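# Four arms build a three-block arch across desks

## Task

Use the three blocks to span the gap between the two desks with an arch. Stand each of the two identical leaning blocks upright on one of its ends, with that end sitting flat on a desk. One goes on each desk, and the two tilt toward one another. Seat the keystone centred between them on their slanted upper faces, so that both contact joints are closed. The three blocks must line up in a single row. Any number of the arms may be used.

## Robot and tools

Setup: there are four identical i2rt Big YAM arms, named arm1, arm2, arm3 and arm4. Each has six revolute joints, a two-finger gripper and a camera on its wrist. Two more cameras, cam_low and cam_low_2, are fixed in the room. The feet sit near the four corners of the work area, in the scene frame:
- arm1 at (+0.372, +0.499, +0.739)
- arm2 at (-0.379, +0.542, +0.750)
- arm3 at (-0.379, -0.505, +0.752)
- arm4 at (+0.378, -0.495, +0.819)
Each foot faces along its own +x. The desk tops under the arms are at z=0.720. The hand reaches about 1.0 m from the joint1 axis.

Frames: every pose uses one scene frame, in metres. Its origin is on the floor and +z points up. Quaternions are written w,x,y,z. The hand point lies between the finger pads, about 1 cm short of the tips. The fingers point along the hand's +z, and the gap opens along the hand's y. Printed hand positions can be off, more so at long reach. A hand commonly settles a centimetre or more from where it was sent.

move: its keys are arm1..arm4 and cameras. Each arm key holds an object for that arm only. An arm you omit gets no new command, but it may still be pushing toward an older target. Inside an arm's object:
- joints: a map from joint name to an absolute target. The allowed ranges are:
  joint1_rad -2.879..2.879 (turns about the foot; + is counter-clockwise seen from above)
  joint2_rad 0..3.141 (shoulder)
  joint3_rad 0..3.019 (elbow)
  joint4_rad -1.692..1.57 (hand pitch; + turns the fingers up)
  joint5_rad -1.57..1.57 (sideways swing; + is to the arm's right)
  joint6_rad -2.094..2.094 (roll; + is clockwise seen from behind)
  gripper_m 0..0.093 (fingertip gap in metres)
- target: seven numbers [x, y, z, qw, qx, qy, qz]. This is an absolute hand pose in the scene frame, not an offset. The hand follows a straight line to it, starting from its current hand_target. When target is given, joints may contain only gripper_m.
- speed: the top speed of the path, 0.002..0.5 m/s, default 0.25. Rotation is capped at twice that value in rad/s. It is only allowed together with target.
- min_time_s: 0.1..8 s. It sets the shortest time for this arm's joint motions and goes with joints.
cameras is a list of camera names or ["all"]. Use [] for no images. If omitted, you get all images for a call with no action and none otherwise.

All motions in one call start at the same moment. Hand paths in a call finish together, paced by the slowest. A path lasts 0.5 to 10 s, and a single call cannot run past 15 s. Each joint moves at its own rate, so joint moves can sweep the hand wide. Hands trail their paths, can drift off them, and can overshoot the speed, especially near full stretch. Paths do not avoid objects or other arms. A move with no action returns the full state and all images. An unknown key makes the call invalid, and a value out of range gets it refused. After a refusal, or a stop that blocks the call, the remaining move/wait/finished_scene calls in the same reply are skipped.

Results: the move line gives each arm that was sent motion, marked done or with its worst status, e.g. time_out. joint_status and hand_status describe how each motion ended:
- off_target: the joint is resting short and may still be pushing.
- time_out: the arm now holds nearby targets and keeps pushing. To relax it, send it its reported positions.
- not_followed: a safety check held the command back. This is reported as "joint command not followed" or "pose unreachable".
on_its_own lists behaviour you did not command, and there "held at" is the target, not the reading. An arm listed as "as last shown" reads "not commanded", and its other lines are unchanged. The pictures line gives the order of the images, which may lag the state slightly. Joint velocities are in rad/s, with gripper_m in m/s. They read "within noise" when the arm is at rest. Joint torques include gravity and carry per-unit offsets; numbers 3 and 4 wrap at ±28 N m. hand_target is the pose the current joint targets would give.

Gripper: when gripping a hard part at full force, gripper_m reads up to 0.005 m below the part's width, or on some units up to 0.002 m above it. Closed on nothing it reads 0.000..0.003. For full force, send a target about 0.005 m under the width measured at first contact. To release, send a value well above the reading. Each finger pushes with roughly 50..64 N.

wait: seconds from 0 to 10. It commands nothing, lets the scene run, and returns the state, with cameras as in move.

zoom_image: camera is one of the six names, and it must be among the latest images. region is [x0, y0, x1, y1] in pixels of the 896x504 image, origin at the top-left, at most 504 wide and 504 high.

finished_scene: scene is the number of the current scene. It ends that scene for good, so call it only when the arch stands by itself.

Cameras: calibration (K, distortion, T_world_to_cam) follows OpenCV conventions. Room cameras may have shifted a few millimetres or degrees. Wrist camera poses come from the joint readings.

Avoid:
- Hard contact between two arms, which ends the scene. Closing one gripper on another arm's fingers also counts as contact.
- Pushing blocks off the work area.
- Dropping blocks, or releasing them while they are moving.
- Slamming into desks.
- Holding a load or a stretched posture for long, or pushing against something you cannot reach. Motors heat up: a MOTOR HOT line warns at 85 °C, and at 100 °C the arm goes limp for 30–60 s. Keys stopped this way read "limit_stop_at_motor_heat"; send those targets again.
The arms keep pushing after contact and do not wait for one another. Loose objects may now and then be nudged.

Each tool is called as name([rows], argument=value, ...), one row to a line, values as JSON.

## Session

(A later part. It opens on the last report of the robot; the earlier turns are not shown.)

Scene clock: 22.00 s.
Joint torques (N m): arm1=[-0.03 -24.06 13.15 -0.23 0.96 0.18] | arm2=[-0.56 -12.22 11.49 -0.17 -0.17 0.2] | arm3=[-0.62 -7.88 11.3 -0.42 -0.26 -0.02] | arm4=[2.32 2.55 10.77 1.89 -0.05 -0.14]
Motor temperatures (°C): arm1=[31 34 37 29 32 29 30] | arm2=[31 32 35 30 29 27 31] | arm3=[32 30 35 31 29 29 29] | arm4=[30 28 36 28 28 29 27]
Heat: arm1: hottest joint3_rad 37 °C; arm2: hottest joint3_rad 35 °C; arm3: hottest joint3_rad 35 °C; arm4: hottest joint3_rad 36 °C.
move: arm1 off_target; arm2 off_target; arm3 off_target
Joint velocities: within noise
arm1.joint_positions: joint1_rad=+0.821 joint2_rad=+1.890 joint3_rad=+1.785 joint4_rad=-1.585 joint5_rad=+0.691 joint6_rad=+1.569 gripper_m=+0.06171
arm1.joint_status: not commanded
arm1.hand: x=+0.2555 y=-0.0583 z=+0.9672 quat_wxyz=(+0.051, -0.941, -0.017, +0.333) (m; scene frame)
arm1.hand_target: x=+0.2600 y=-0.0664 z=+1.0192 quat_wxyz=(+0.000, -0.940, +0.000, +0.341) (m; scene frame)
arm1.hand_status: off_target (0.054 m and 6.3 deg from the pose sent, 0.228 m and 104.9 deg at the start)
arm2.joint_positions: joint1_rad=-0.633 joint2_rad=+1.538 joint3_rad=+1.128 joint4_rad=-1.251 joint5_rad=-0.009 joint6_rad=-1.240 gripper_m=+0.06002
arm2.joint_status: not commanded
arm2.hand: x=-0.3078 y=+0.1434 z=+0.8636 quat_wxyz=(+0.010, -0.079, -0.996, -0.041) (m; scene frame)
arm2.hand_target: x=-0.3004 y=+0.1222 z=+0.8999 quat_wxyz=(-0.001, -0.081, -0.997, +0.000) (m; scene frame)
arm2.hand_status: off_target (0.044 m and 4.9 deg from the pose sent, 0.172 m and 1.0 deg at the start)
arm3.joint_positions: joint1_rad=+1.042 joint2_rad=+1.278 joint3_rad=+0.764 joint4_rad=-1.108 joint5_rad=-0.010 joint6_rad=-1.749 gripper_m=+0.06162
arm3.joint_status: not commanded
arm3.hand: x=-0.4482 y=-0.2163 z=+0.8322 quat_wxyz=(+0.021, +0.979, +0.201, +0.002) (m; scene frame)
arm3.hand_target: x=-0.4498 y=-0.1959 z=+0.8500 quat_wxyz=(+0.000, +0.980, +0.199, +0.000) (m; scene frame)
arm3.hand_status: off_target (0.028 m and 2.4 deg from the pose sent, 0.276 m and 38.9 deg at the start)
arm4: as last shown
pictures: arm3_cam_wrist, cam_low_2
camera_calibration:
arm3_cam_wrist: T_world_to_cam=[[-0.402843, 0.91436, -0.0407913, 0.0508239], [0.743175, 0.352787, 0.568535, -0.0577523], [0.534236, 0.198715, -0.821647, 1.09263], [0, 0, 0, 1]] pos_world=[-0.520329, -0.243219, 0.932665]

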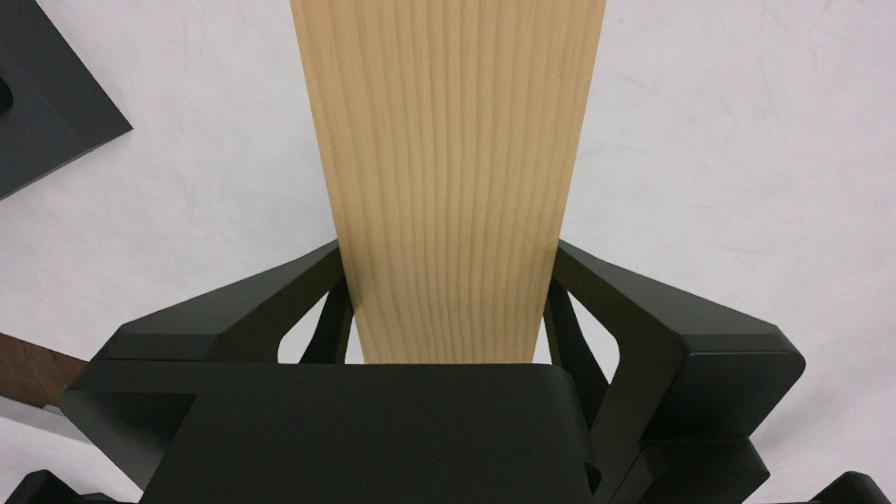

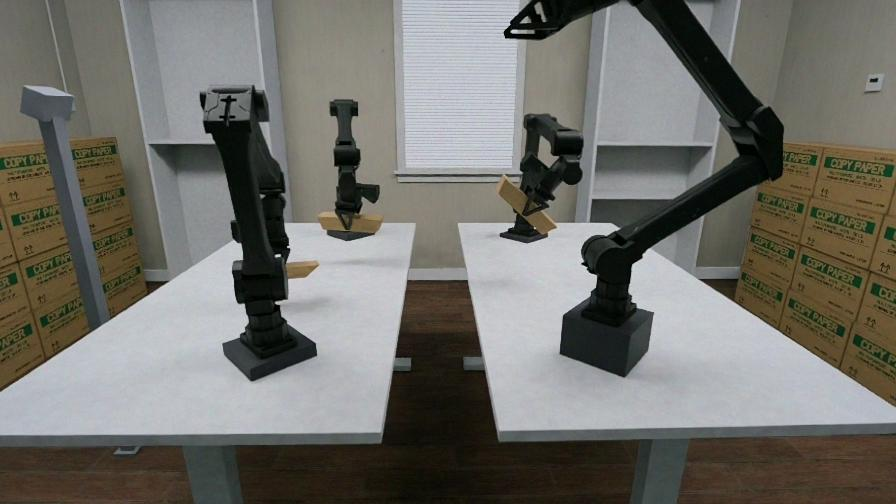

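move(arm1={"target": [0.125, -0.008, 0.91, 0.03, 0.809, -0.02, -0.588], "speed": 0.25}, arm2={"target": [-0.14, -0.005, 0.92, 0.60, -0.03, 0.80, -0.015], "speed": 0.25}, arm3={"target": [-0.45, -0.203, 0.753, 0, 0.9799, 0.1994, 0], "speed": 0.1}, cameras=["arm3_cam_wrist", "cam_low_2"])

Scene clock: 26.33 s.
Joint torques (N m): arm1=[-2.67 -22.07 8.06 1.48 1.13 -0.16] | arm2=[-0.97 -15.68 10.28 1.46 -1.45 0.15] | arm3=[0.09 -9.05 6.02 0.38 -0.28 0.08] | arm4=[2.26 2.49 10.76 1.88 -0.05 -0.14]
Motor temperatures (°C): arm1=[31 34 37 29 32 29 30] | arm2=[31 32 36 30 29 27 31] | arm3=[32 30 35 31 29 29 29] | arm4=[30 28 36 28 28 29 27]
Heat: arm1: hottest joint3_rad 37 °C; arm2: hottest joint3_rad 36 °C; arm3: hottest joint3_rad 35 °C; arm4: hottest joint3_rad 36 °C.
move: arm1 off_target; arm2 off_target; arm3 done
Joint velocities: within noise
arm1.joint_positions: joint1_rad=+0.681 joint2_rad=+1.807 joint3_rad=+1.151 joint4_rad=-0.505 joint5_rad=+1.206 joint6_rad=+1.109 gripper_m=+0.06171
arm1.joint_status: not commanded
arm1.hand: x=+0.1323 y=-0.0038 z=+0.8678 quat_wxyz=(+0.001, -0.817, -0.010, +0.576) (m; scene frame)
arm1.hand_target: x=+0.1253 y=-0.0068 z=+0.9091 quat_wxyz=(-0.029, -0.808, +0.020, +0.588) (m; scene frame)
arm1.hand_status: off_target (0.043 m and 5.2 deg from the pose sent, 0.151 m and 34.6 deg at the start)
arm2.joint_positions: joint1_rad=-0.685 joint2_rad=+1.876 joint3_rad=+1.284 joint4_rad=-0.698 joint5_rad=-1.257 joint6_rad=-1.249 gripper_m=+0.06002
arm2.joint_status: not commanded
arm2.hand: x=-0.1477 y=+0.0139 z=+0.8868 quat_wxyz=(-0.590, +0.003, -0.807, -0.015) (m; scene frame)
arm2.hand_target: x=-0.1407 y=-0.0025 z=+0.9204 quat_wxyz=(-0.600, +0.030, -0.800, +0.014) (m; scene frame)
arm2.hand_status: off_target (0.039 m and 4.8 deg from the pose sent, 0.231 m and 76.2 deg at the start)
arm3.joint_positions: joint1_rad=+1.042 joint2_rad=+1.442 joint3_rad=+0.661 joint4_rad=-0.810 joint5_rad=-0.010 joint6_rad=-1.749 gripper_m=+0.06162
arm3.joint_status: not commanded
arm3.hand: x=-0.4494 y=-0.2066 z=+0.7529 quat_wxyz=(+0.006, +0.979, +0.202, +0.002) (m; scene frame)
arm3.hand_target: x=-0.4500 y=-0.2030 z=+0.7531 quat_wxyz=(+0.000, +0.980, +0.199, +0.000) (m; scene frame)
arm3.hand_status: done (0.004 m and 0.8 deg from the pose sent, 0.080 m and 2.4 deg at the start)
arm4: as last shown
pictures: arm3_cam_wrist, cam_low_2
camera_calibration:
arm3_cam_wrist: T_world_to_cam=[[-0.40335, 0.914974, -0.0115108, 0.0160429], [0.746923, 0.336482, 0.573486, -0.0205645], [0.528598, 0.222718, -0.819134, 1.02678], [0, 0, 0, 1]] pos_world=[-0.520924, -0.236442, 0.853051]

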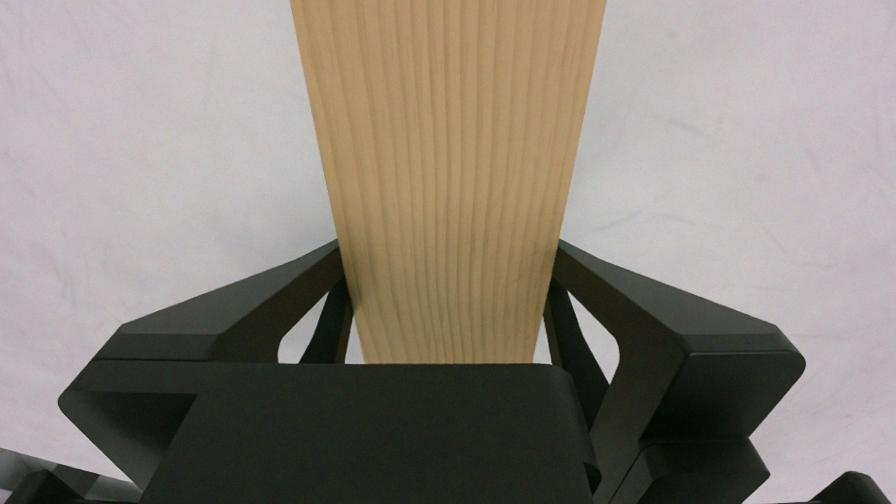

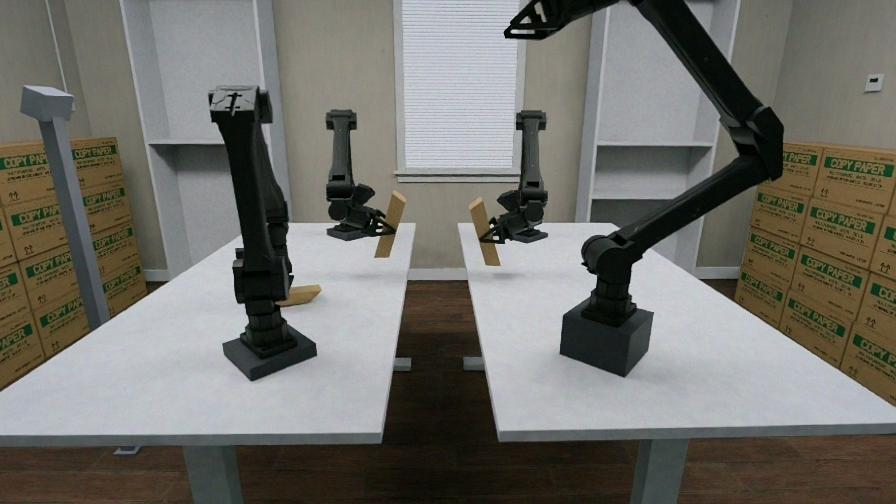

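move(arm1={"target": [0.088, -0.016, 0.848, 0.02, 0.809, -0.018, -0.588], "speed": 0.12}, arm2={"target": [-0.118, -0.007, 0.840, 0.607, -0.037, 0.794, -0.0139], "speed": 0.12}, arm3={"target": [-0.45, -0.203, 0.746, 0, 0.9799, 0.1994, 0], "speed": 0.05}, cameras=["cam_low_2"])

zoom_image(camera="cam_low_2", region=[370, 180, 510, 290])

zoom_image(camera="cam_low_2", region=[220, 250, 350, 350])

Scene clock: 28.53 s.
Joint torques (N m): arm1=[-2.49 -19.25 7.61 1.55 0.92 -0.07] | arm2=[-0.97 -16.44 7.04 1.73 -1.42 0.26] | arm3=[-0.21 -7.41 5.46 0.66 -0.31 0.06] | arm4=[2.32 2.61 10.78 1.91 -0.05 -0.13]
Motor temperatures (°C): arm1=[31 35 37 29 33 29 30] | arm2=[31 32 36 30 30 27 31] | arm3=[32 30 35 31 29 29 29] | arm4=[30 28 36 28 28 29 27]
Heat: arm1: hottest joint3_rad 37 °C; arm2: hottest joint3_rad 36 °C; arm3: hottest joint3_rad 35 °C; arm4: hottest joint3_rad 36 °C.
move: arm1 off_target; arm2 off_target; arm3 done
Joint velocities: within noise
arm1.joint_positions: joint1_rad=+0.612 joint2_rad=+1.891 joint3_rad=+1.125 joint4_rad=-0.239 joint5_rad=+1.181 joint6_rad=+0.964 gripper_m=+0.06171
arm1.joint_status: not commanded
arm1.hand: x=+0.0955 y=-0.0093 z=+0.8279 quat_wxyz=(-0.004, -0.816, +0.000, +0.579) (m; scene frame)
arm1.hand_target: x=+0.0883 y=-0.0155 z=+0.8481 quat_wxyz=(-0.020, -0.809, +0.018, +0.588) (m; scene frame)
arm1.hand_status: off_target (0.022 m and 3.1 deg from the pose sent, 0.050 m and 4.3 deg at the start)
arm2.joint_positions: joint1_rad=-0.644 joint2_rad=+2.011 joint3_rad=+1.261 joint4_rad=-0.399 joint5_rad=-1.262 joint6_rad=-1.146 gripper_m=+0.06002
arm2.joint_status: not commanded
arm2.hand: x=-0.1230 y=+0.0000 z=+0.8190 quat_wxyz=(-0.598, +0.021, -0.801, -0.002) (m; scene frame)
arm2.hand_target: x=-0.1182 y=-0.0064 z=+0.8400 quat_wxyz=(-0.607, +0.037, -0.794, +0.013) (m; scene frame)
arm2.hand_status: off_target (0.023 m and 2.9 deg from the pose sent, 0.059 m and 5.6 deg at the start)
arm3.joint_positions: joint1_rad=+1.042 joint2_rad=+1.446 joint3_rad=+0.661 joint4_rad=-0.792 joint5_rad=-0.010 joint6_rad=-1.747 gripper_m=+0.06162
arm3.joint_status: not commanded
arm3.hand: x=-0.4503 y=-0.2026 z=+0.7518 quat_wxyz=(-0.001, +0.980, +0.201, +0.002) (m; scene frame)
arm3.hand_target: x=-0.4500 y=-0.2031 z=+0.7462 quat_wxyz=(+0.000, +0.980, +0.199, +0.000) (m; scene frame)
arm3.hand_status: done (0.006 m and 0.3 deg from the pose sent, 0.008 m and 0.8 deg at the start)
arm4: as last shown
pictures: cam_low_2

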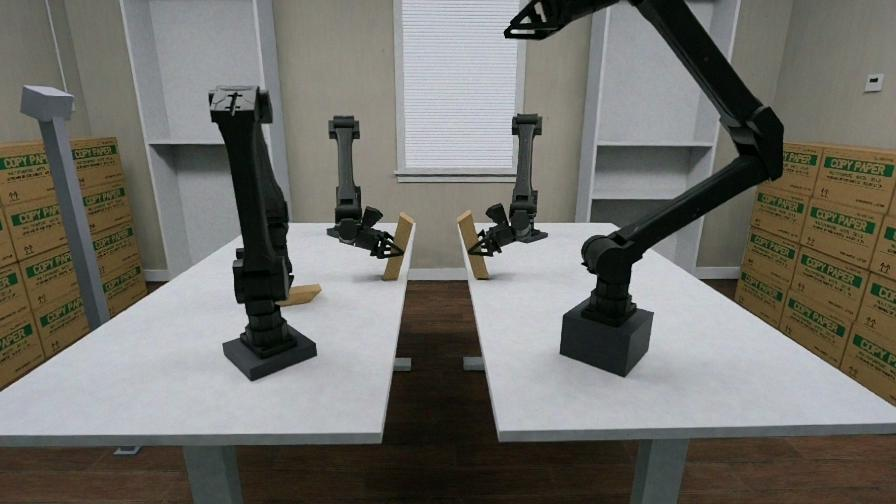

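Scaled by 3.600 from the camera's 896x504 image, which has a finer 1280x720 frame.

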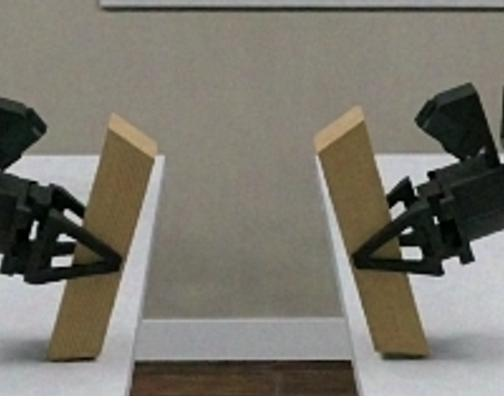

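Scaled by 3.877 from the camera's 896x504 image, which has a finer 1280x720 frame.

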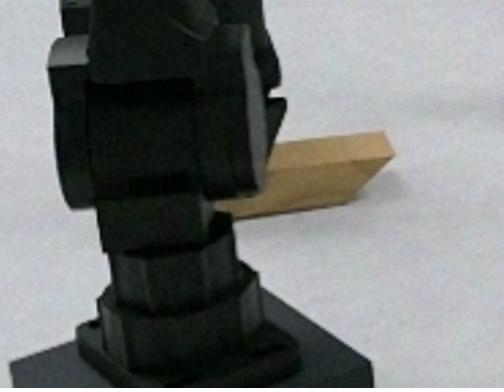

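move(arm3={"joints": {"gripper_m": 0.09}}, arm4={"target": [0.0, -0.01, 1.17, 0.2144, -0.6738, 0.6738, 0.2144], "speed": 0.25}, arm1={"target": [0.088, -0.018, 0.842, 0.02, 0.809, -0.018, -0.588], "speed": 0.05}, arm2={"target": [-0.116, -0.009, 0.829, 0.607, -0.037, 0.794, -0.0139], "speed": 0.05}, cameras=["arm4_cam_wrist", "cam_low_2"])

move(arm3={"target": [-0.45, -0.195, 0.85, 0, 0.9799, 0.1994, 0], "speed": 0.15})

zoom_image(camera="arm4_cam_wrist", region=[300, 160, 400, 260])

zoom_image(camera="arm4_cam_wrist", region=[470, 160, 570, 260])

zoom_image(camera="cam_low_2", region=[370, 180, 510, 290])

Scene clock: 33.27 s.
Joint torques (N m): arm1=[-2.84 -19.31 7.95 1.85 0.92 -0.09] | arm2=[-0.79 -15.33 7.01 1.77 -1.3 0.18] | arm3=[-0.03 -7.77 5.52 0.47 -0.3 0.03] | arm4=[0.44 -15.56 15.95 0.54 0.39 0.07]
Motor temperatures (°C): arm1=[31 35 37 29 33 29 31] | arm2=[31 33 36 30 30 27 31] | arm3=[32 31 35 31 29 29 29] | arm4=[30 28 38 28 28 29 27]
Heat: arm1: hottest joint3_rad 37 °C; arm2: hottest joint3_rad 36 °C; arm3: hottest joint3_rad 35 °C; arm4: hottest joint3_rad 38 °C.
move: arm1 off_target; arm2 off_target; arm3 done; arm4 off_target
Joint velocities: within noise
arm1.joint_positions: joint1_rad=+0.612 joint2_rad=+1.894 joint3_rad=+1.125 joint4_rad=-0.229 joint5_rad=+1.181 joint6_rad=+0.963 gripper_m=+0.06171
arm1.joint_status: not commanded
arm1.hand: x=+0.0953 y=-0.0103 z=+0.8275 quat_wxyz=(-0.007, -0.815, +0.002, +0.579) (m; scene frame)
arm1.hand_target: x=+0.0883 y=-0.0176 z=+0.8422 quat_wxyz=(-0.020, -0.809, +0.018, +0.588) (m; scene frame)
arm1.hand_status: off_target (0.018 m and 2.7 deg from the pose sent, 0.018 m and 3.1 deg at the start)
arm2.joint_positions: joint1_rad=-0.644 joint2_rad=+2.019 joint3_rad=+1.261 joint4_rad=-0.368 joint5_rad=-1.263 joint6_rad=-1.130 gripper_m=+0.06002
arm2.joint_status: not commanded
arm2.hand: x=-0.1225 y=-0.0029 z=+0.8167 quat_wxyz=(-0.600, +0.021, -0.800, +0.002) (m; scene frame)
arm2.hand_target: x=-0.1162 y=-0.0086 z=+0.8291 quat_wxyz=(-0.607, +0.037, -0.794, +0.013) (m; scene frame)
arm2.hand_status: off_target (0.015 m and 2.5 deg from the pose sent, 0.015 m and 2.9 deg at the start)
arm3.joint_positions: joint1_rad=+1.042 joint2_rad=+1.452 joint3_rad=+0.661 joint4_rad=-0.786 joint5_rad=-0.010 joint6_rad=-1.747 gripper_m=+0.08994
arm3.joint_status: all done
arm3.hand: x=-0.4505 y=-0.2020 z=+0.7500 quat_wxyz=(-0.001, +0.980, +0.201, +0.002) (m; scene frame)
arm3.hand_target: x=-0.4500 y=-0.2030 z=+0.7462 quat_wxyz=(+0.000, +0.980, +0.199, +0.000) (m; scene frame)
arm3.hand_status: not commanded
arm4.joint_positions: joint1_rad=-0.045 joint2_rad=+1.642 joint3_rad=+1.776 joint4_rad=-1.244 joint5_rad=+0.417 joint6_rad=+0.665 gripper_m=+0.09397
arm4.joint_status: not commanded
arm4.hand: x=+0.0026 y=-0.0234 z=+1.1641 quat_wxyz=(-0.214, +0.683, -0.665, -0.211) (m; scene frame)
arm4.hand_target: x=+0.0004 y=-0.0105 z=+1.1698 quat_wxyz=(-0.214, +0.674, -0.673, -0.215) (m; scene frame)
arm4.hand_status: off_target (0.015 m and 1.5 deg from the pose sent, 0.548 m and 94.1 deg at the start)
pictures: arm4_cam_wrist, cam_low_2
camera_calibration:
arm4_cam_wrist: T_world_to_cam=[[0.999827, 0.0159623, 0.0094987, -0.0126081], [0.0157527, -0.999639, 0.0217448, -0.0468388], [0.00984237, -0.0215914, -0.999718, 1.28487], [0, 0, 0, 1]] pos_world=[0.000697606, -0.0188786, 1.28565]

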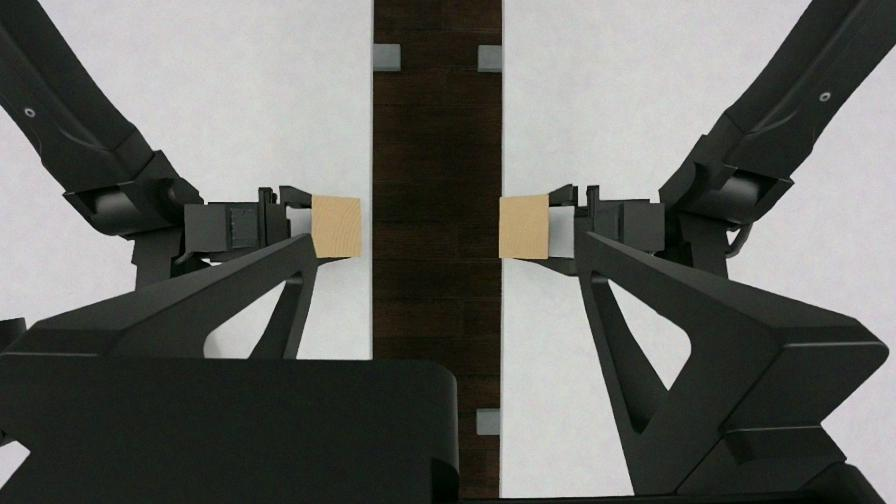

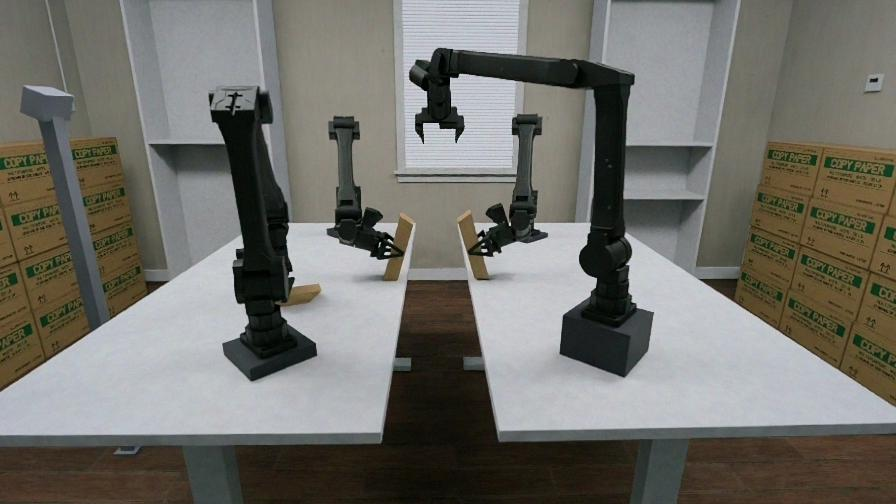

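Scene clock: 34.77 s.
Joint torques (N m): arm1=[-2.49 -18.9 7.87 1.87 0.88 -0.09] | arm2=[-0.85 -15.56 7.06 1.8 -1.28 0.16] | arm3=[-0.97 -8.94 11.14 -0.34 -0.25 -0.02] | arm4=[0.5 -15.5 15.97 0.59 0.39 0.09]
Motor temperatures (°C): arm1=[31 35 37 29 33 29 31] | arm2=[31 33 36 30 30 27 31] | arm3=[32 31 35 31 29 29 29] | arm4=[30 28 38 28 28 29 27]
Heat: arm1: hottest joint3_rad 37 °C; arm2: hottest joint3_rad 36 °C; arm3: hottest joint3_rad 35 °C; arm4: hottest joint3_rad 38 °C.
move: arm3 off_target
Joint velocities: within noise
arm1, arm2, arm4: as last shown
arm3.joint_positions: joint1_rad=+1.042 joint2_rad=+1.292 joint3_rad=+0.767 joint4_rad=-1.108 joint5_rad=-0.010 joint6_rad=-1.749 gripper_m=+0.08996
arm3.joint_status: not commanded
arm3.hand: x=-0.4483 y=-0.2158 z=+0.8295 quat_wxyz=(+0.026, +0.979, +0.201, +0.002) (m; scene frame)
arm3.hand_target: x=-0.4498 y=-0.1959 z=+0.8500 quat_wxyz=(+0.000, +0.980, +0.199, +0.000) (m; scene frame)
arm3.hand_status: off_target (0.029 m and 3.0 deg from the pose sent, 0.100 m and 0.3 deg at the start)
arm4.hand: x=+0.0027 y=-0.0235 z=+1.1640 quat_wxyz=(-0.214, +0.683, -0.666, -0.211) (m; scene frame)
arm4.hand_target: x=+0.0004 y=-0.0105 z=+1.1698 quat_wxyz=(-0.214, +0.674, -0.674, -0.215) (m; scene frame)
pictures: none

Scaled by 5.040 from the camera's 896x504 image, which has a finer 1280x720 frame.
This view is cut from an older image: the scene may have changed since it was taken.

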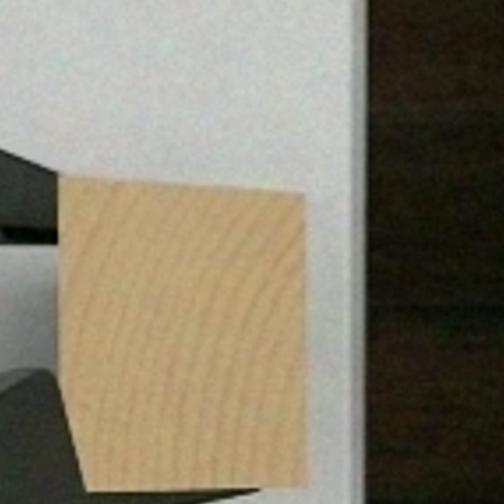

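Scaled by 5.040 from the camera's 896x504 image, which has a finer 1280x720 frame.
This view is cut from an older image: the scene may have changed since it was taken.

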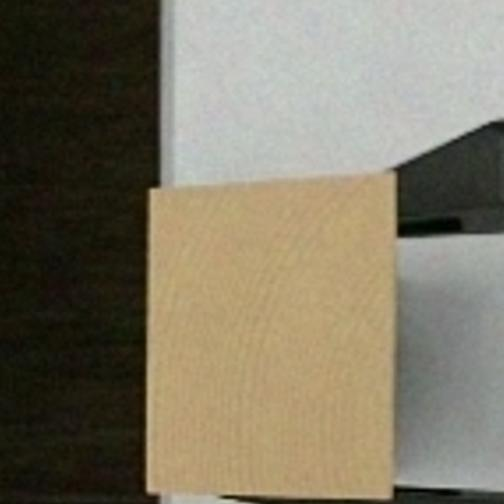

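Scaled by 3.600 from the camera's 896x504 image, which has a finer 1280x720 frame.
This view is cut from an older image: the scene may have changed since it was taken.

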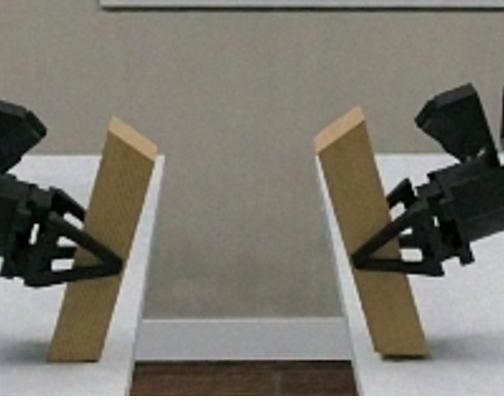

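zoom_image(camera="cam_low_2", region=[375, 205, 425, 290])

zoom_image(camera="cam_low_2", region=[450, 205, 500, 290])

Scaled by 5.929 from the camera's 896x504 image, which has a finer 1280x720 frame.
This view is cut from an older image: the scene may have changed since it was taken.

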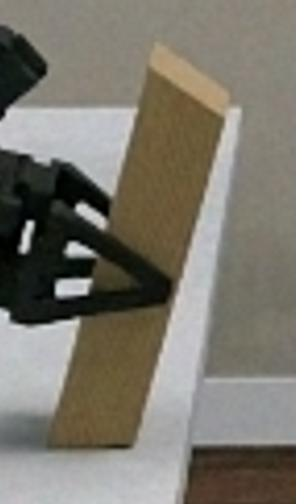

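Scaled by 5.929 from the camera's 896x504 image, which has a finer 1280x720 frame.
This view is cut from an older image: the scene may have changed since it was taken.

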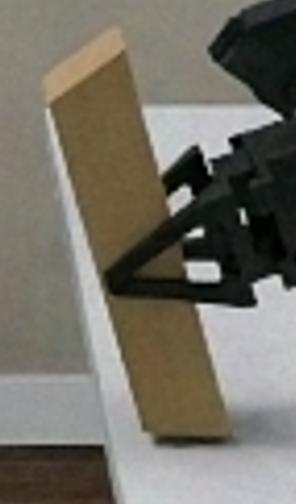

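move(arm1={"target": [0.087, -0.0176, 0.841, 0.0168, 0.822, -0.0153, -0.569], "speed": 0.08}, arm2={"target": [-0.110, -0.0086, 0.823, 0.578, -0.0365, 0.816, -0.0152], "speed": 0.08}, arm3={"joints": {"joint6_rad": 1.3926}}, cameras=["arm4_cam_wrist", "cam_low_2", "arm3_cam_wrist"])

zoom_image(camera="cam_low_2", region=[375, 205, 425, 290])

zoom_image(camera="cam_low_2", region=[450, 205, 500, 290])

zoom_image(camera="arm4_cam_wrist", region=[300, 160, 400, 260])

zoom_image(camera="arm4_cam_wrist", region=[470, 160, 570, 260])

Scene clock: 38.43 s.
Joint torques (N m): arm1=[-2.73 -19.02 9.14 0.53 0.76 0.11] | arm2=[-0.85 -15.5 7.94 0.27 -0.37 0] | arm3=[-0.15 -9.17 11.04 -0.38 -0.08 0.15] | arm4=[0.38 -15.5 15.94 0.58 0.39 0.09]
Motor temperatures (°C): arm1=[31 35 37 29 33 29 31] | arm2=[31 34 36 30 30 27 32] | arm3=[32 31 36 31 29 29 29] | arm4=[30 28 40 28 28 29 27]
Heat: arm1: hottest joint3_rad 37 °C; arm2: hottest joint3_rad 36 °C; arm3: hottest joint3_rad 36 °C; arm4: hottest joint3_rad 40 °C.
move: arm1 off_target; arm2 off_target; arm3 done
Joint velocities: within noise
arm1.joint_positions: joint1_rad=+0.610 joint2_rad=+1.894 joint3_rad=+1.125 joint4_rad=-0.279 joint5_rad=+1.145 joint6_rad=+0.990 gripper_m=+0.06171
arm1.joint_status: not commanded
arm1.hand: x=+0.0973 y=-0.0074 z=+0.8188 quat_wxyz=(-0.003, -0.827, -0.006, +0.562) (m; scene frame)
arm1.hand_target: x=+0.0873 y=-0.0167 z=+0.8413 quat_wxyz=(-0.017, -0.822, +0.015, +0.569) (m; scene frame)
arm1.hand_status: off_target (0.027 m and 3.1 deg from the pose sent, 0.017 m and 2.4 deg at the start)
arm2.joint_positions: joint1_rad=-0.626 joint2_rad=+2.013 joint3_rad=+1.263 joint4_rad=-0.389 joint5_rad=-1.210 joint6_rad=-1.142 gripper_m=+0.06000
arm2.joint_status: not commanded
arm2.hand: x=-0.1151 y=-0.0008 z=+0.8112 quat_wxyz=(-0.580, +0.023, -0.814, +0.004) (m; scene frame)
arm2.hand_target: x=-0.1100 y=-0.0082 z=+0.8232 quat_wxyz=(-0.578, +0.036, -0.815, +0.016) (m; scene frame)
arm2.hand_status: off_target (0.015 m and 2.1 deg from the pose sent, 0.015 m and 3.9 deg at the start)
arm3.joint_positions: joint1_rad=+1.042 joint2_rad=+1.292 joint3_rad=+0.767 joint4_rad=-1.108 joint5_rad=-0.010 joint6_rad=+1.385 gripper_m=+0.09003
arm3.joint_status: all done
arm3.hand: x=-0.4484 y=-0.2158 z=+0.8295 quat_wxyz=(-0.002, +0.205, -0.978, +0.026) (m; scene frame)
arm3.hand_target: x=-0.4498 y=-0.1959 z=+0.8500 quat_wxyz=(+0.000, +0.196, -0.981, +0.000) (m; scene frame)
arm3.hand_status: not commanded
arm4: as last shown
pictures: arm3_cam_wrist, arm4_cam_wrist, cam_low_2
camera_calibration:
arm3_cam_wrist: T_world_to_cam=[[0.409298, -0.910842, 0.0533121, -0.0576511], [-0.756496, -0.306114, 0.577934, -0.87872], [-0.510087, -0.276877, -0.81434, 0.513552], [0, 0, 0, 1]] pos_world=[-0.379196, -0.179309, 0.929122]
arm4_cam_wrist: T_world_to_cam=[[0.999838, 0.0153627, 0.00940649, -0.0124989], [0.0151534, -0.999645, 0.0219343, -0.0470804], [0.00974011, -0.0217882, -0.999715, 1.28476], [0, 0, 0, 1]] pos_world=[0.000696537, -0.018879, 1.28555]

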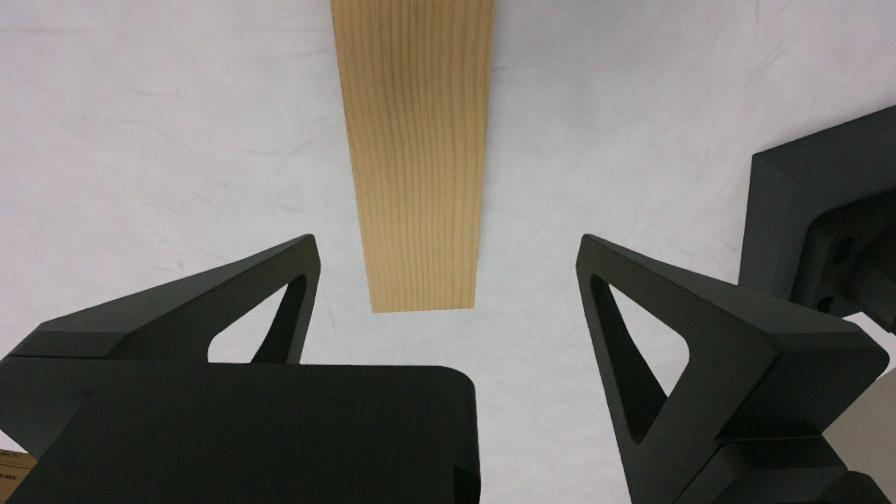

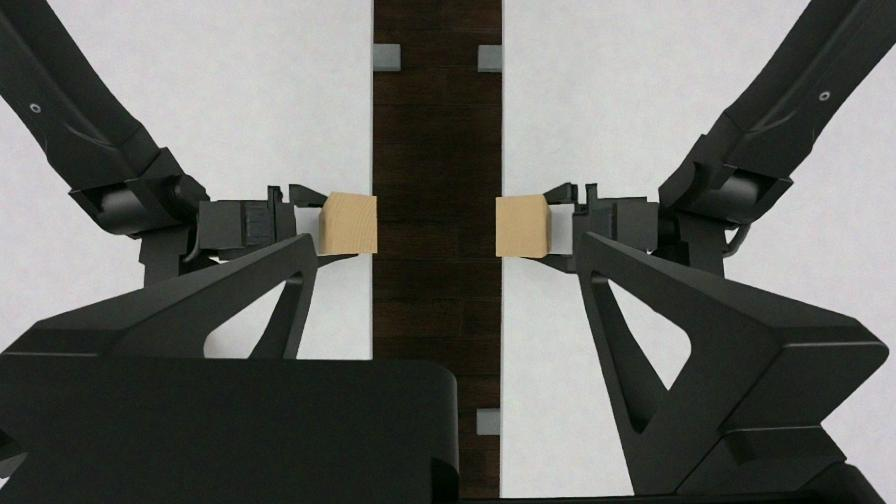

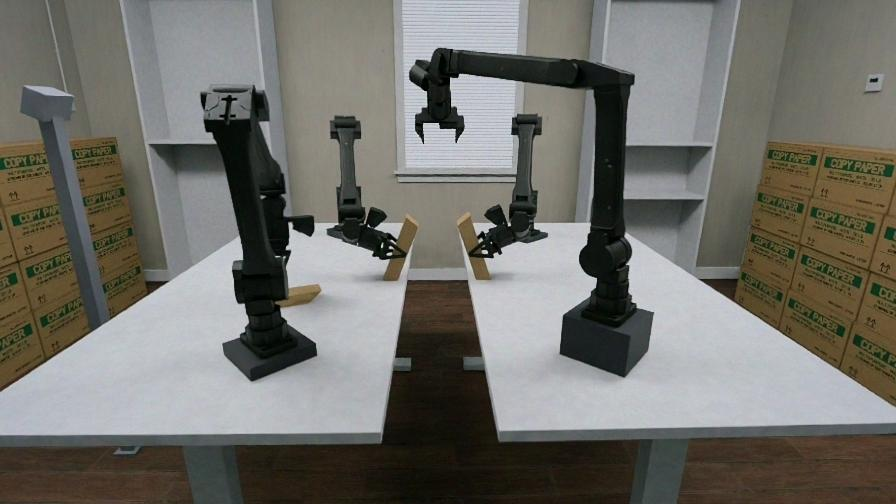

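Scaled by 5.929 from the camera's 896x504 image, which has a finer 1280x720 frame.

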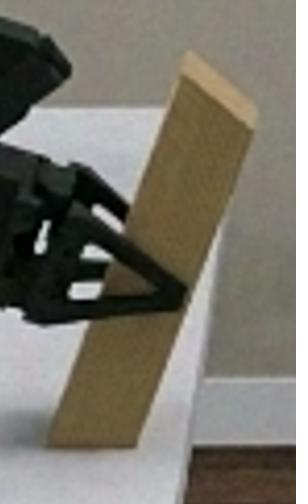

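Scaled by 5.929 from the camera's 896x504 image, which has a finer 1280x720 frame.

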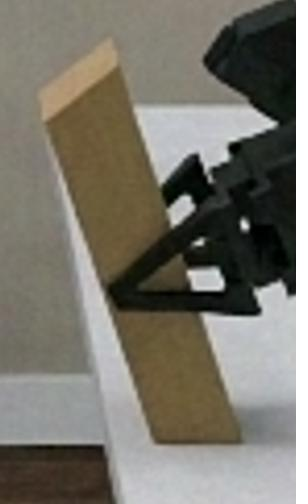

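Scaled by 5.040 from the camera's 896x504 image, which has a finer 1280x720 frame.

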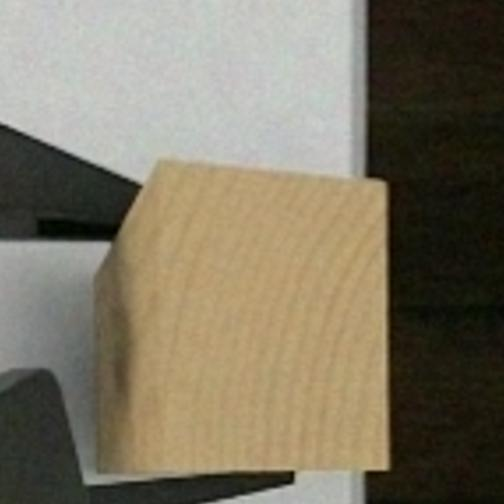

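Scaled by 5.040 from the camera's 896x504 image, which has a finer 1280x720 frame.

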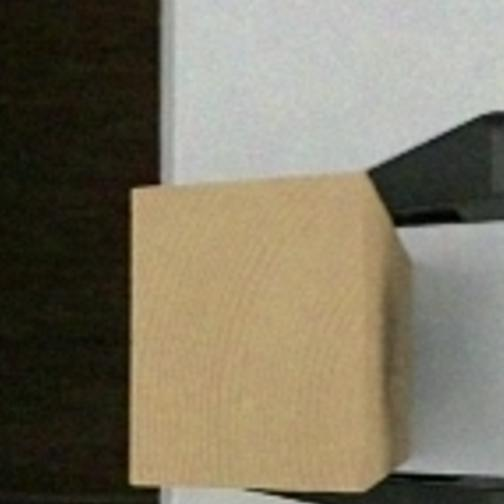

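move(arm1={"target": [0.087, -0.0166, 0.833, 0.0168, 0.822, -0.0153, -0.569], "speed": 0.04}, arm2={"target": [-0.110, -0.0115, 0.810, 0.578, -0.0365, 0.816, -0.0152], "speed": 0.04}, arm3={"target": [-0.451, -0.198, 0.750, 0, 0.1925, -0.9813, 0], "speed": 0.12}, cameras=["arm4_cam_wrist", "cam_low_2", "arm3_cam_wrist"])

zoom_image(camera="cam_low_2", region=[375, 205, 425, 290])

zoom_image(camera="cam_low_2", region=[450, 205, 500, 290])

zoom_image(camera="arm4_cam_wrist", region=[300, 160, 400, 260])

zoom_image(camera="arm4_cam_wrist", region=[470, 160, 570, 260])

Scene clock: 40.93 s.
Joint torques (N m): arm1=[-3.02 -18.49 8.64 1.39 0.77 0.09] | arm2=[-1.03 -13.27 8.27 1.06 -0.38 -0.05] | arm3=[0.32 -8.12 5.93 0.57 -0.04 0.11] | arm4=[0.44 -15.56 15.97 0.57 0.39 0.09]
Motor temperatures (°C): arm1=[31 34 37 29 33 29 31] | arm2=[31 34 37 30 30 28 32] | arm3=[32 31 36 31 29 29 29] | arm4=[30 28 41 28 28 29 27]
Heat: arm1: hottest joint3_rad 37 °C; arm2: hottest joint3_rad 37 °C; arm3: hottest joint3_rad 36 °C; arm4: hottest joint3_rad 41 °C.
move: arm1 off_target; arm2 off_target; arm3 done
Joint velocities: within noise
arm1.joint_positions: joint1_rad=+0.610 joint2_rad=+1.894 joint3_rad=+1.125 joint4_rad=-0.279 joint5_rad=+1.145 joint6_rad=+0.990 gripper_m=+0.06171
arm1.joint_status: not commanded
arm1.hand: x=+0.0971 y=-0.0073 z=+0.8188 quat_wxyz=(-0.003, -0.827, -0.006, +0.562) (m; scene frame)
arm1.hand_target: x=+0.0871 y=-0.0159 z=+0.8333 quat_wxyz=(-0.017, -0.822, +0.015, +0.569) (m; scene frame)
arm1.hand_status: off_target (0.020 m and 3.1 deg from the pose sent, 0.020 m and 3.1 deg at the start)
arm2.joint_positions: joint1_rad=-0.626 joint2_rad=+2.013 joint3_rad=+1.263 joint4_rad=-0.389 joint5_rad=-1.210 joint6_rad=-1.142 gripper_m=+0.06000
arm2.joint_status: not commanded
arm2.hand: x=-0.1151 y=-0.0010 z=+0.8113 quat_wxyz=(-0.580, +0.023, -0.814, +0.004) (m; scene frame)
arm2.hand_target: x=-0.1101 y=-0.0111 z=+0.8102 quat_wxyz=(-0.578, +0.036, -0.815, +0.015) (m; scene frame)
arm2.hand_status: off_target (0.012 m and 2.0 deg from the pose sent, 0.012 m and 2.1 deg at the start)
arm3.joint_positions: joint1_rad=+1.042 joint2_rad=+1.456 joint3_rad=+0.675 joint4_rad=-0.801 joint5_rad=-0.010 joint6_rad=+1.401 gripper_m=+0.09003
arm3.joint_status: not commanded
arm3.hand: x=-0.4513 y=-0.1990 z=+0.7528 quat_wxyz=(-0.001, +0.197, -0.980, +0.001) (m; scene frame)
arm3.hand_target: x=-0.4511 y=-0.1979 z=+0.7501 quat_wxyz=(+0.000, +0.192, -0.981, +0.000) (m; scene frame)
arm3.hand_status: done (0.003 m and 0.6 deg from the pose sent, 0.081 m and 3.4 deg at the start)
arm4: as last shown
pictures: arm3_cam_wrist, arm4_cam_wrist, cam_low_2
camera_calibration:
arm3_cam_wrist: T_world_to_cam=[[0.39557, -0.918428, 0.00387666, -0.00760633], [-0.755014, -0.322778, 0.570762, -0.828616], [-0.522952, -0.228703, -0.821107, 0.463005], [0, 0, 0, 1]] pos_world=[-0.380478, -0.168554, 0.853148]
arm4_cam_wrist: T_world_to_cam=[[0.999838, 0.0153627, 0.00940649, -0.0124989], [0.0151534, -0.999645, 0.0219343, -0.0470804], [0.00974011, -0.0217882, -0.999715, 1.28476], [0, 0, 0, 1]] pos_world=[0.000696537, -0.018879, 1.28555]

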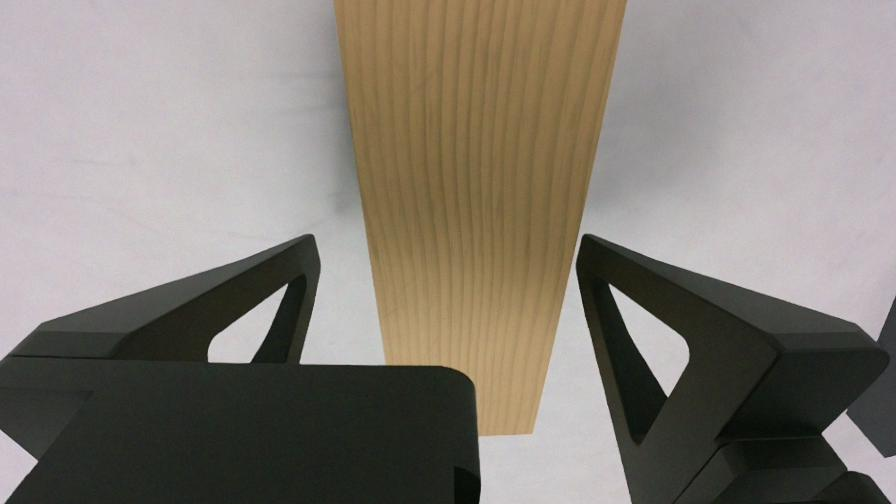

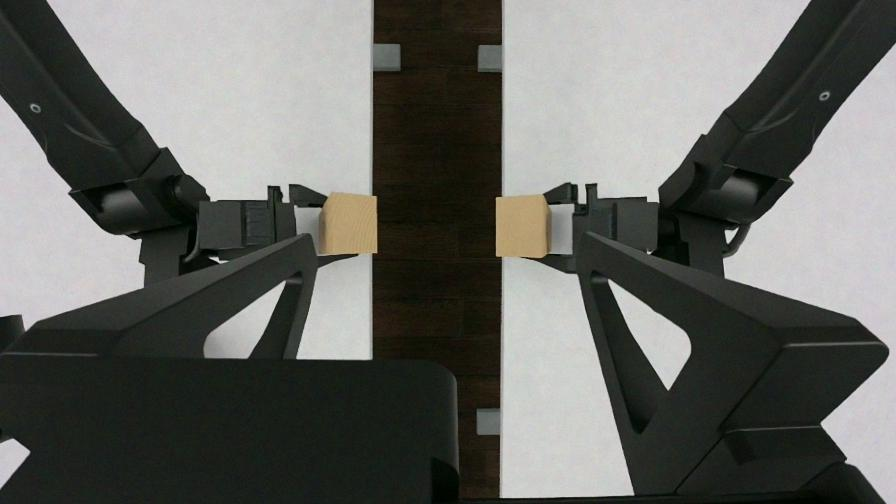

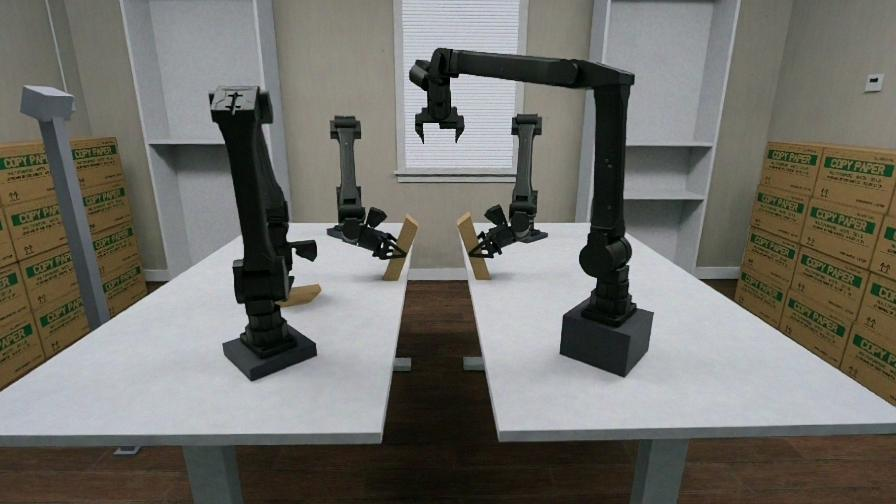

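Scaled by 5.929 from the camera's 896x504 image, which has a finer 1280x720 frame.

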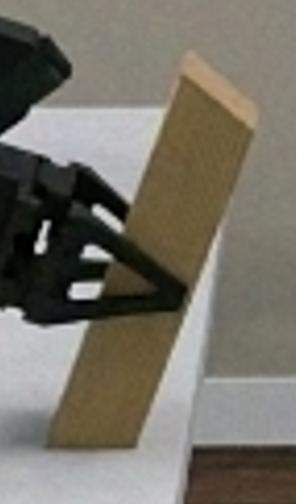

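Scaled by 5.929 from the camera's 896x504 image, which has a finer 1280x720 frame.

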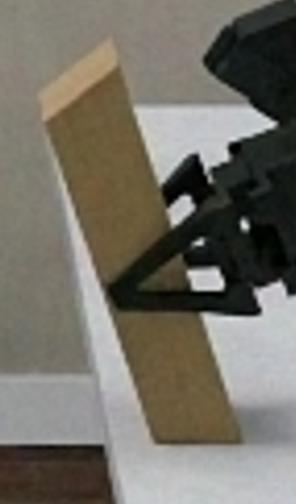

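Scaled by 5.040 from the camera's 896x504 image, which has a finer 1280x720 frame.

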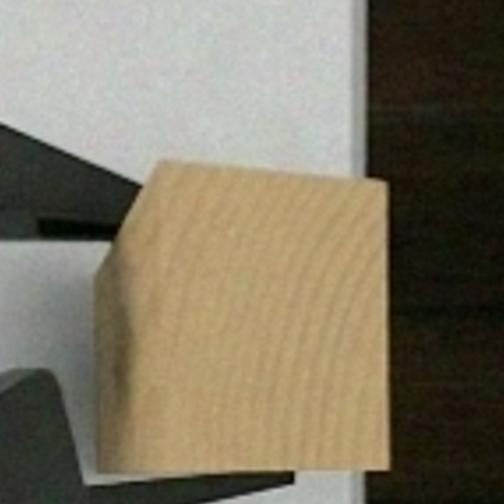

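Scaled by 5.040 from the camera's 896x504 image, which has a finer 1280x720 frame.

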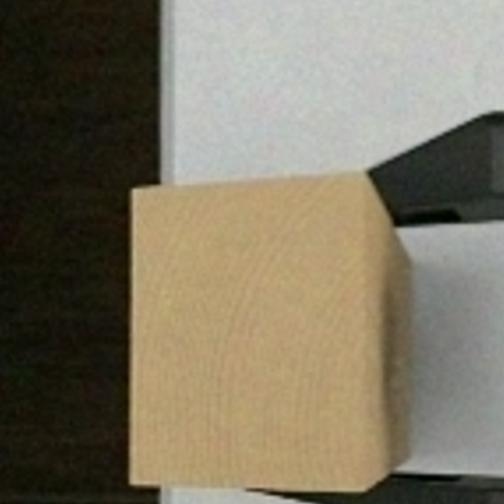

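move(arm1={"target": [0.087, -0.0156, 0.821, 0.0168, 0.822, -0.0153, -0.569], "speed": 0.04}, arm2={"target": [-0.110, -0.0125, 0.799, 0.578, -0.0365, 0.816, -0.0152], "speed": 0.04}, arm3={"target": [-0.449, -0.206, 0.749, 0, 0.1925, -0.9813, 0], "speed": 0.05}, cameras=["cam_low_2", "arm3_cam_wrist"])

zoom_image(camera="cam_low_2", region=[375, 205, 425, 290])

zoom_image(camera="cam_low_2", region=[450, 205, 500, 290])

Scene clock: 45.13 s.
Joint torques (N m): arm1=[-2.73 -16.03 7.98 1.78 0.73 0.11] | arm2=[-1.14 -11.93 8.06 1.7 -0.18 -0.06] | arm3=[-0.26 -10.17 5.55 0.34 -0.07 0.15] | arm4=[0.44 -15.5 15.95 0.58 0.39 0.09]
Motor temperatures (°C): arm1=[31 34 37 29 33 29 31] | arm2=[31 34 37 30 30 28 32] | arm3=[32 31 36 31 29 29 29] | arm4=[30 28 43 28 28 29 27]
Heat: arm1: hottest joint3_rad 37 °C; arm2: hottest joint3_rad 37 °C; arm3: hottest joint3_rad 36 °C; arm4: hottest joint3_rad 43 °C.
move: arm1 off_target; arm2 off_target; arm3 done
Joint velocities: within noise
arm1.joint_positions: joint1_rad=+0.609 joint2_rad=+1.897 joint3_rad=+1.125 joint4_rad=-0.260 joint5_rad=+1.145 joint6_rad=+0.990 gripper_m=+0.06171
arm1.joint_status: not commanded
arm1.hand: x=+0.0963 y=-0.0092 z=+0.8183 quat_wxyz=(-0.008, -0.826, -0.001, +0.564) (m; scene frame)
arm1.hand_target: x=+0.0872 y=-0.0153 z=+0.8212 quat_wxyz=(-0.017, -0.822, +0.015, +0.569) (m; scene frame)
arm1.hand_status: off_target (0.012 m and 2.3 deg from the pose sent, 0.013 m and 3.1 deg at the start)
arm2.joint_positions: joint1_rad=-0.626 joint2_rad=+2.017 joint3_rad=+1.265 joint4_rad=-0.389 joint5_rad=-1.215 joint6_rad=-1.142 gripper_m=+0.06000
arm2.joint_status: not commanded
arm2.hand: x=-0.1148 y=-0.0010 z=+0.8106 quat_wxyz=(-0.582, +0.023, -0.813, +0.002) (m; scene frame)
arm2.hand_target: x=-0.1103 y=-0.0117 z=+0.7994 quat_wxyz=(-0.578, +0.036, -0.815, +0.015) (m; scene frame)
arm2.hand_status: off_target (0.017 m and 2.2 deg from the pose sent, 0.018 m and 2.0 deg at the start)
arm3.joint_positions: joint1_rad=+1.042 joint2_rad=+1.456 joint3_rad=+0.654 joint4_rad=-0.796 joint5_rad=-0.010 joint6_rad=+1.401 gripper_m=+0.09003
arm3.joint_status: not commanded
arm3.hand: x=-0.4490 y=-0.2084 z=+0.7471 quat_wxyz=(-0.002, +0.197, -0.980, +0.009) (m; scene frame)
arm3.hand_target: x=-0.4490 y=-0.2060 z=+0.7491 quat_wxyz=(+0.000, +0.193, -0.981, +0.000) (m; scene frame)
arm3.hand_status: done (0.003 m and 1.2 deg from the pose sent, 0.008 m and 0.6 deg at the start)
arm4: as last shown
pictures: arm3_cam_wrist, cam_low_2
camera_calibration:
arm3_cam_wrist: T_world_to_cam=[[0.395289, -0.918345, 0.0196971, -0.0289848], [-0.75718, -0.313628, 0.572989, -0.827476], [-0.520024, -0.241411, -0.819327, 0.454807], [0, 0, 0, 1]] pos_world=[-0.37858, -0.176343, 0.84734]

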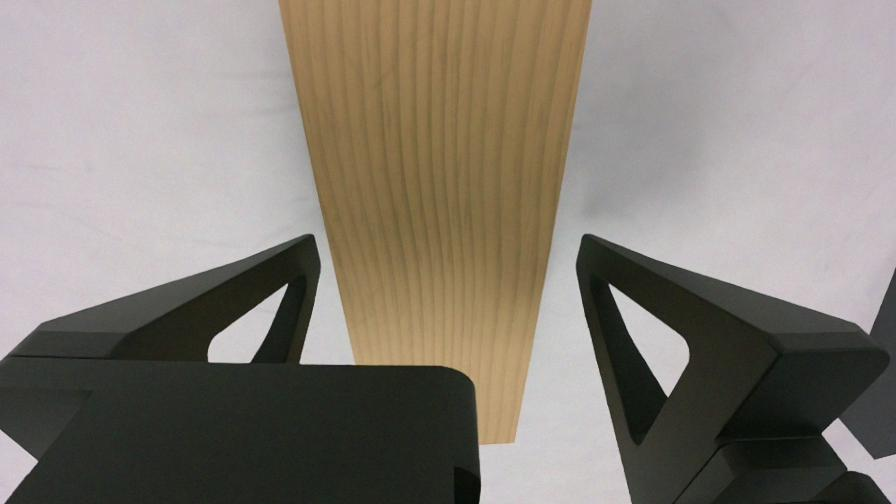

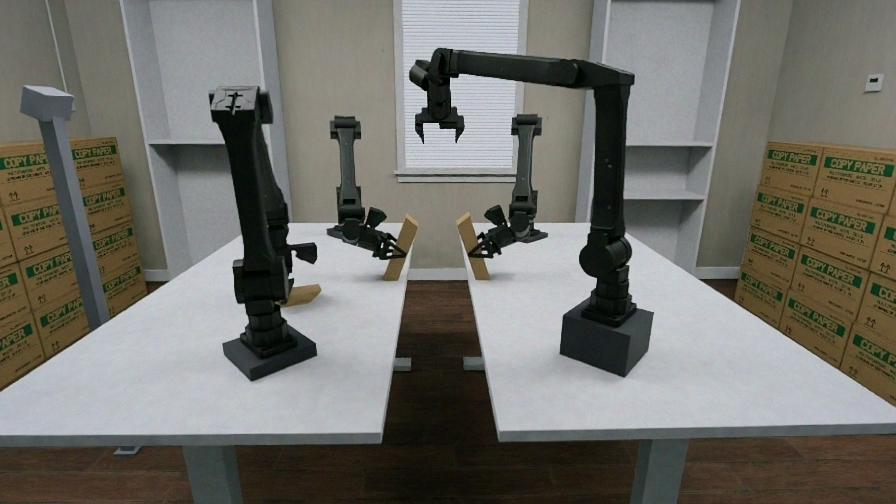

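Scaled by 5.929 from the camera's 896x504 image, which has a finer 1280x720 frame.

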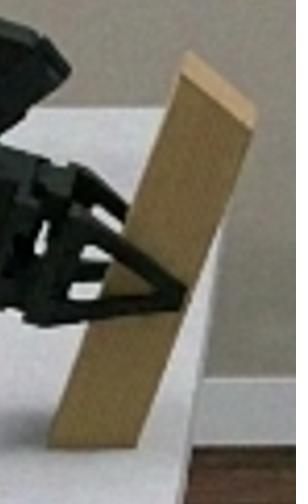

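Scaled by 5.929 from the camera's 896x504 image, which has a finer 1280x720 frame.

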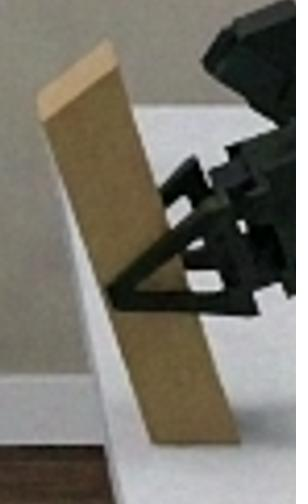

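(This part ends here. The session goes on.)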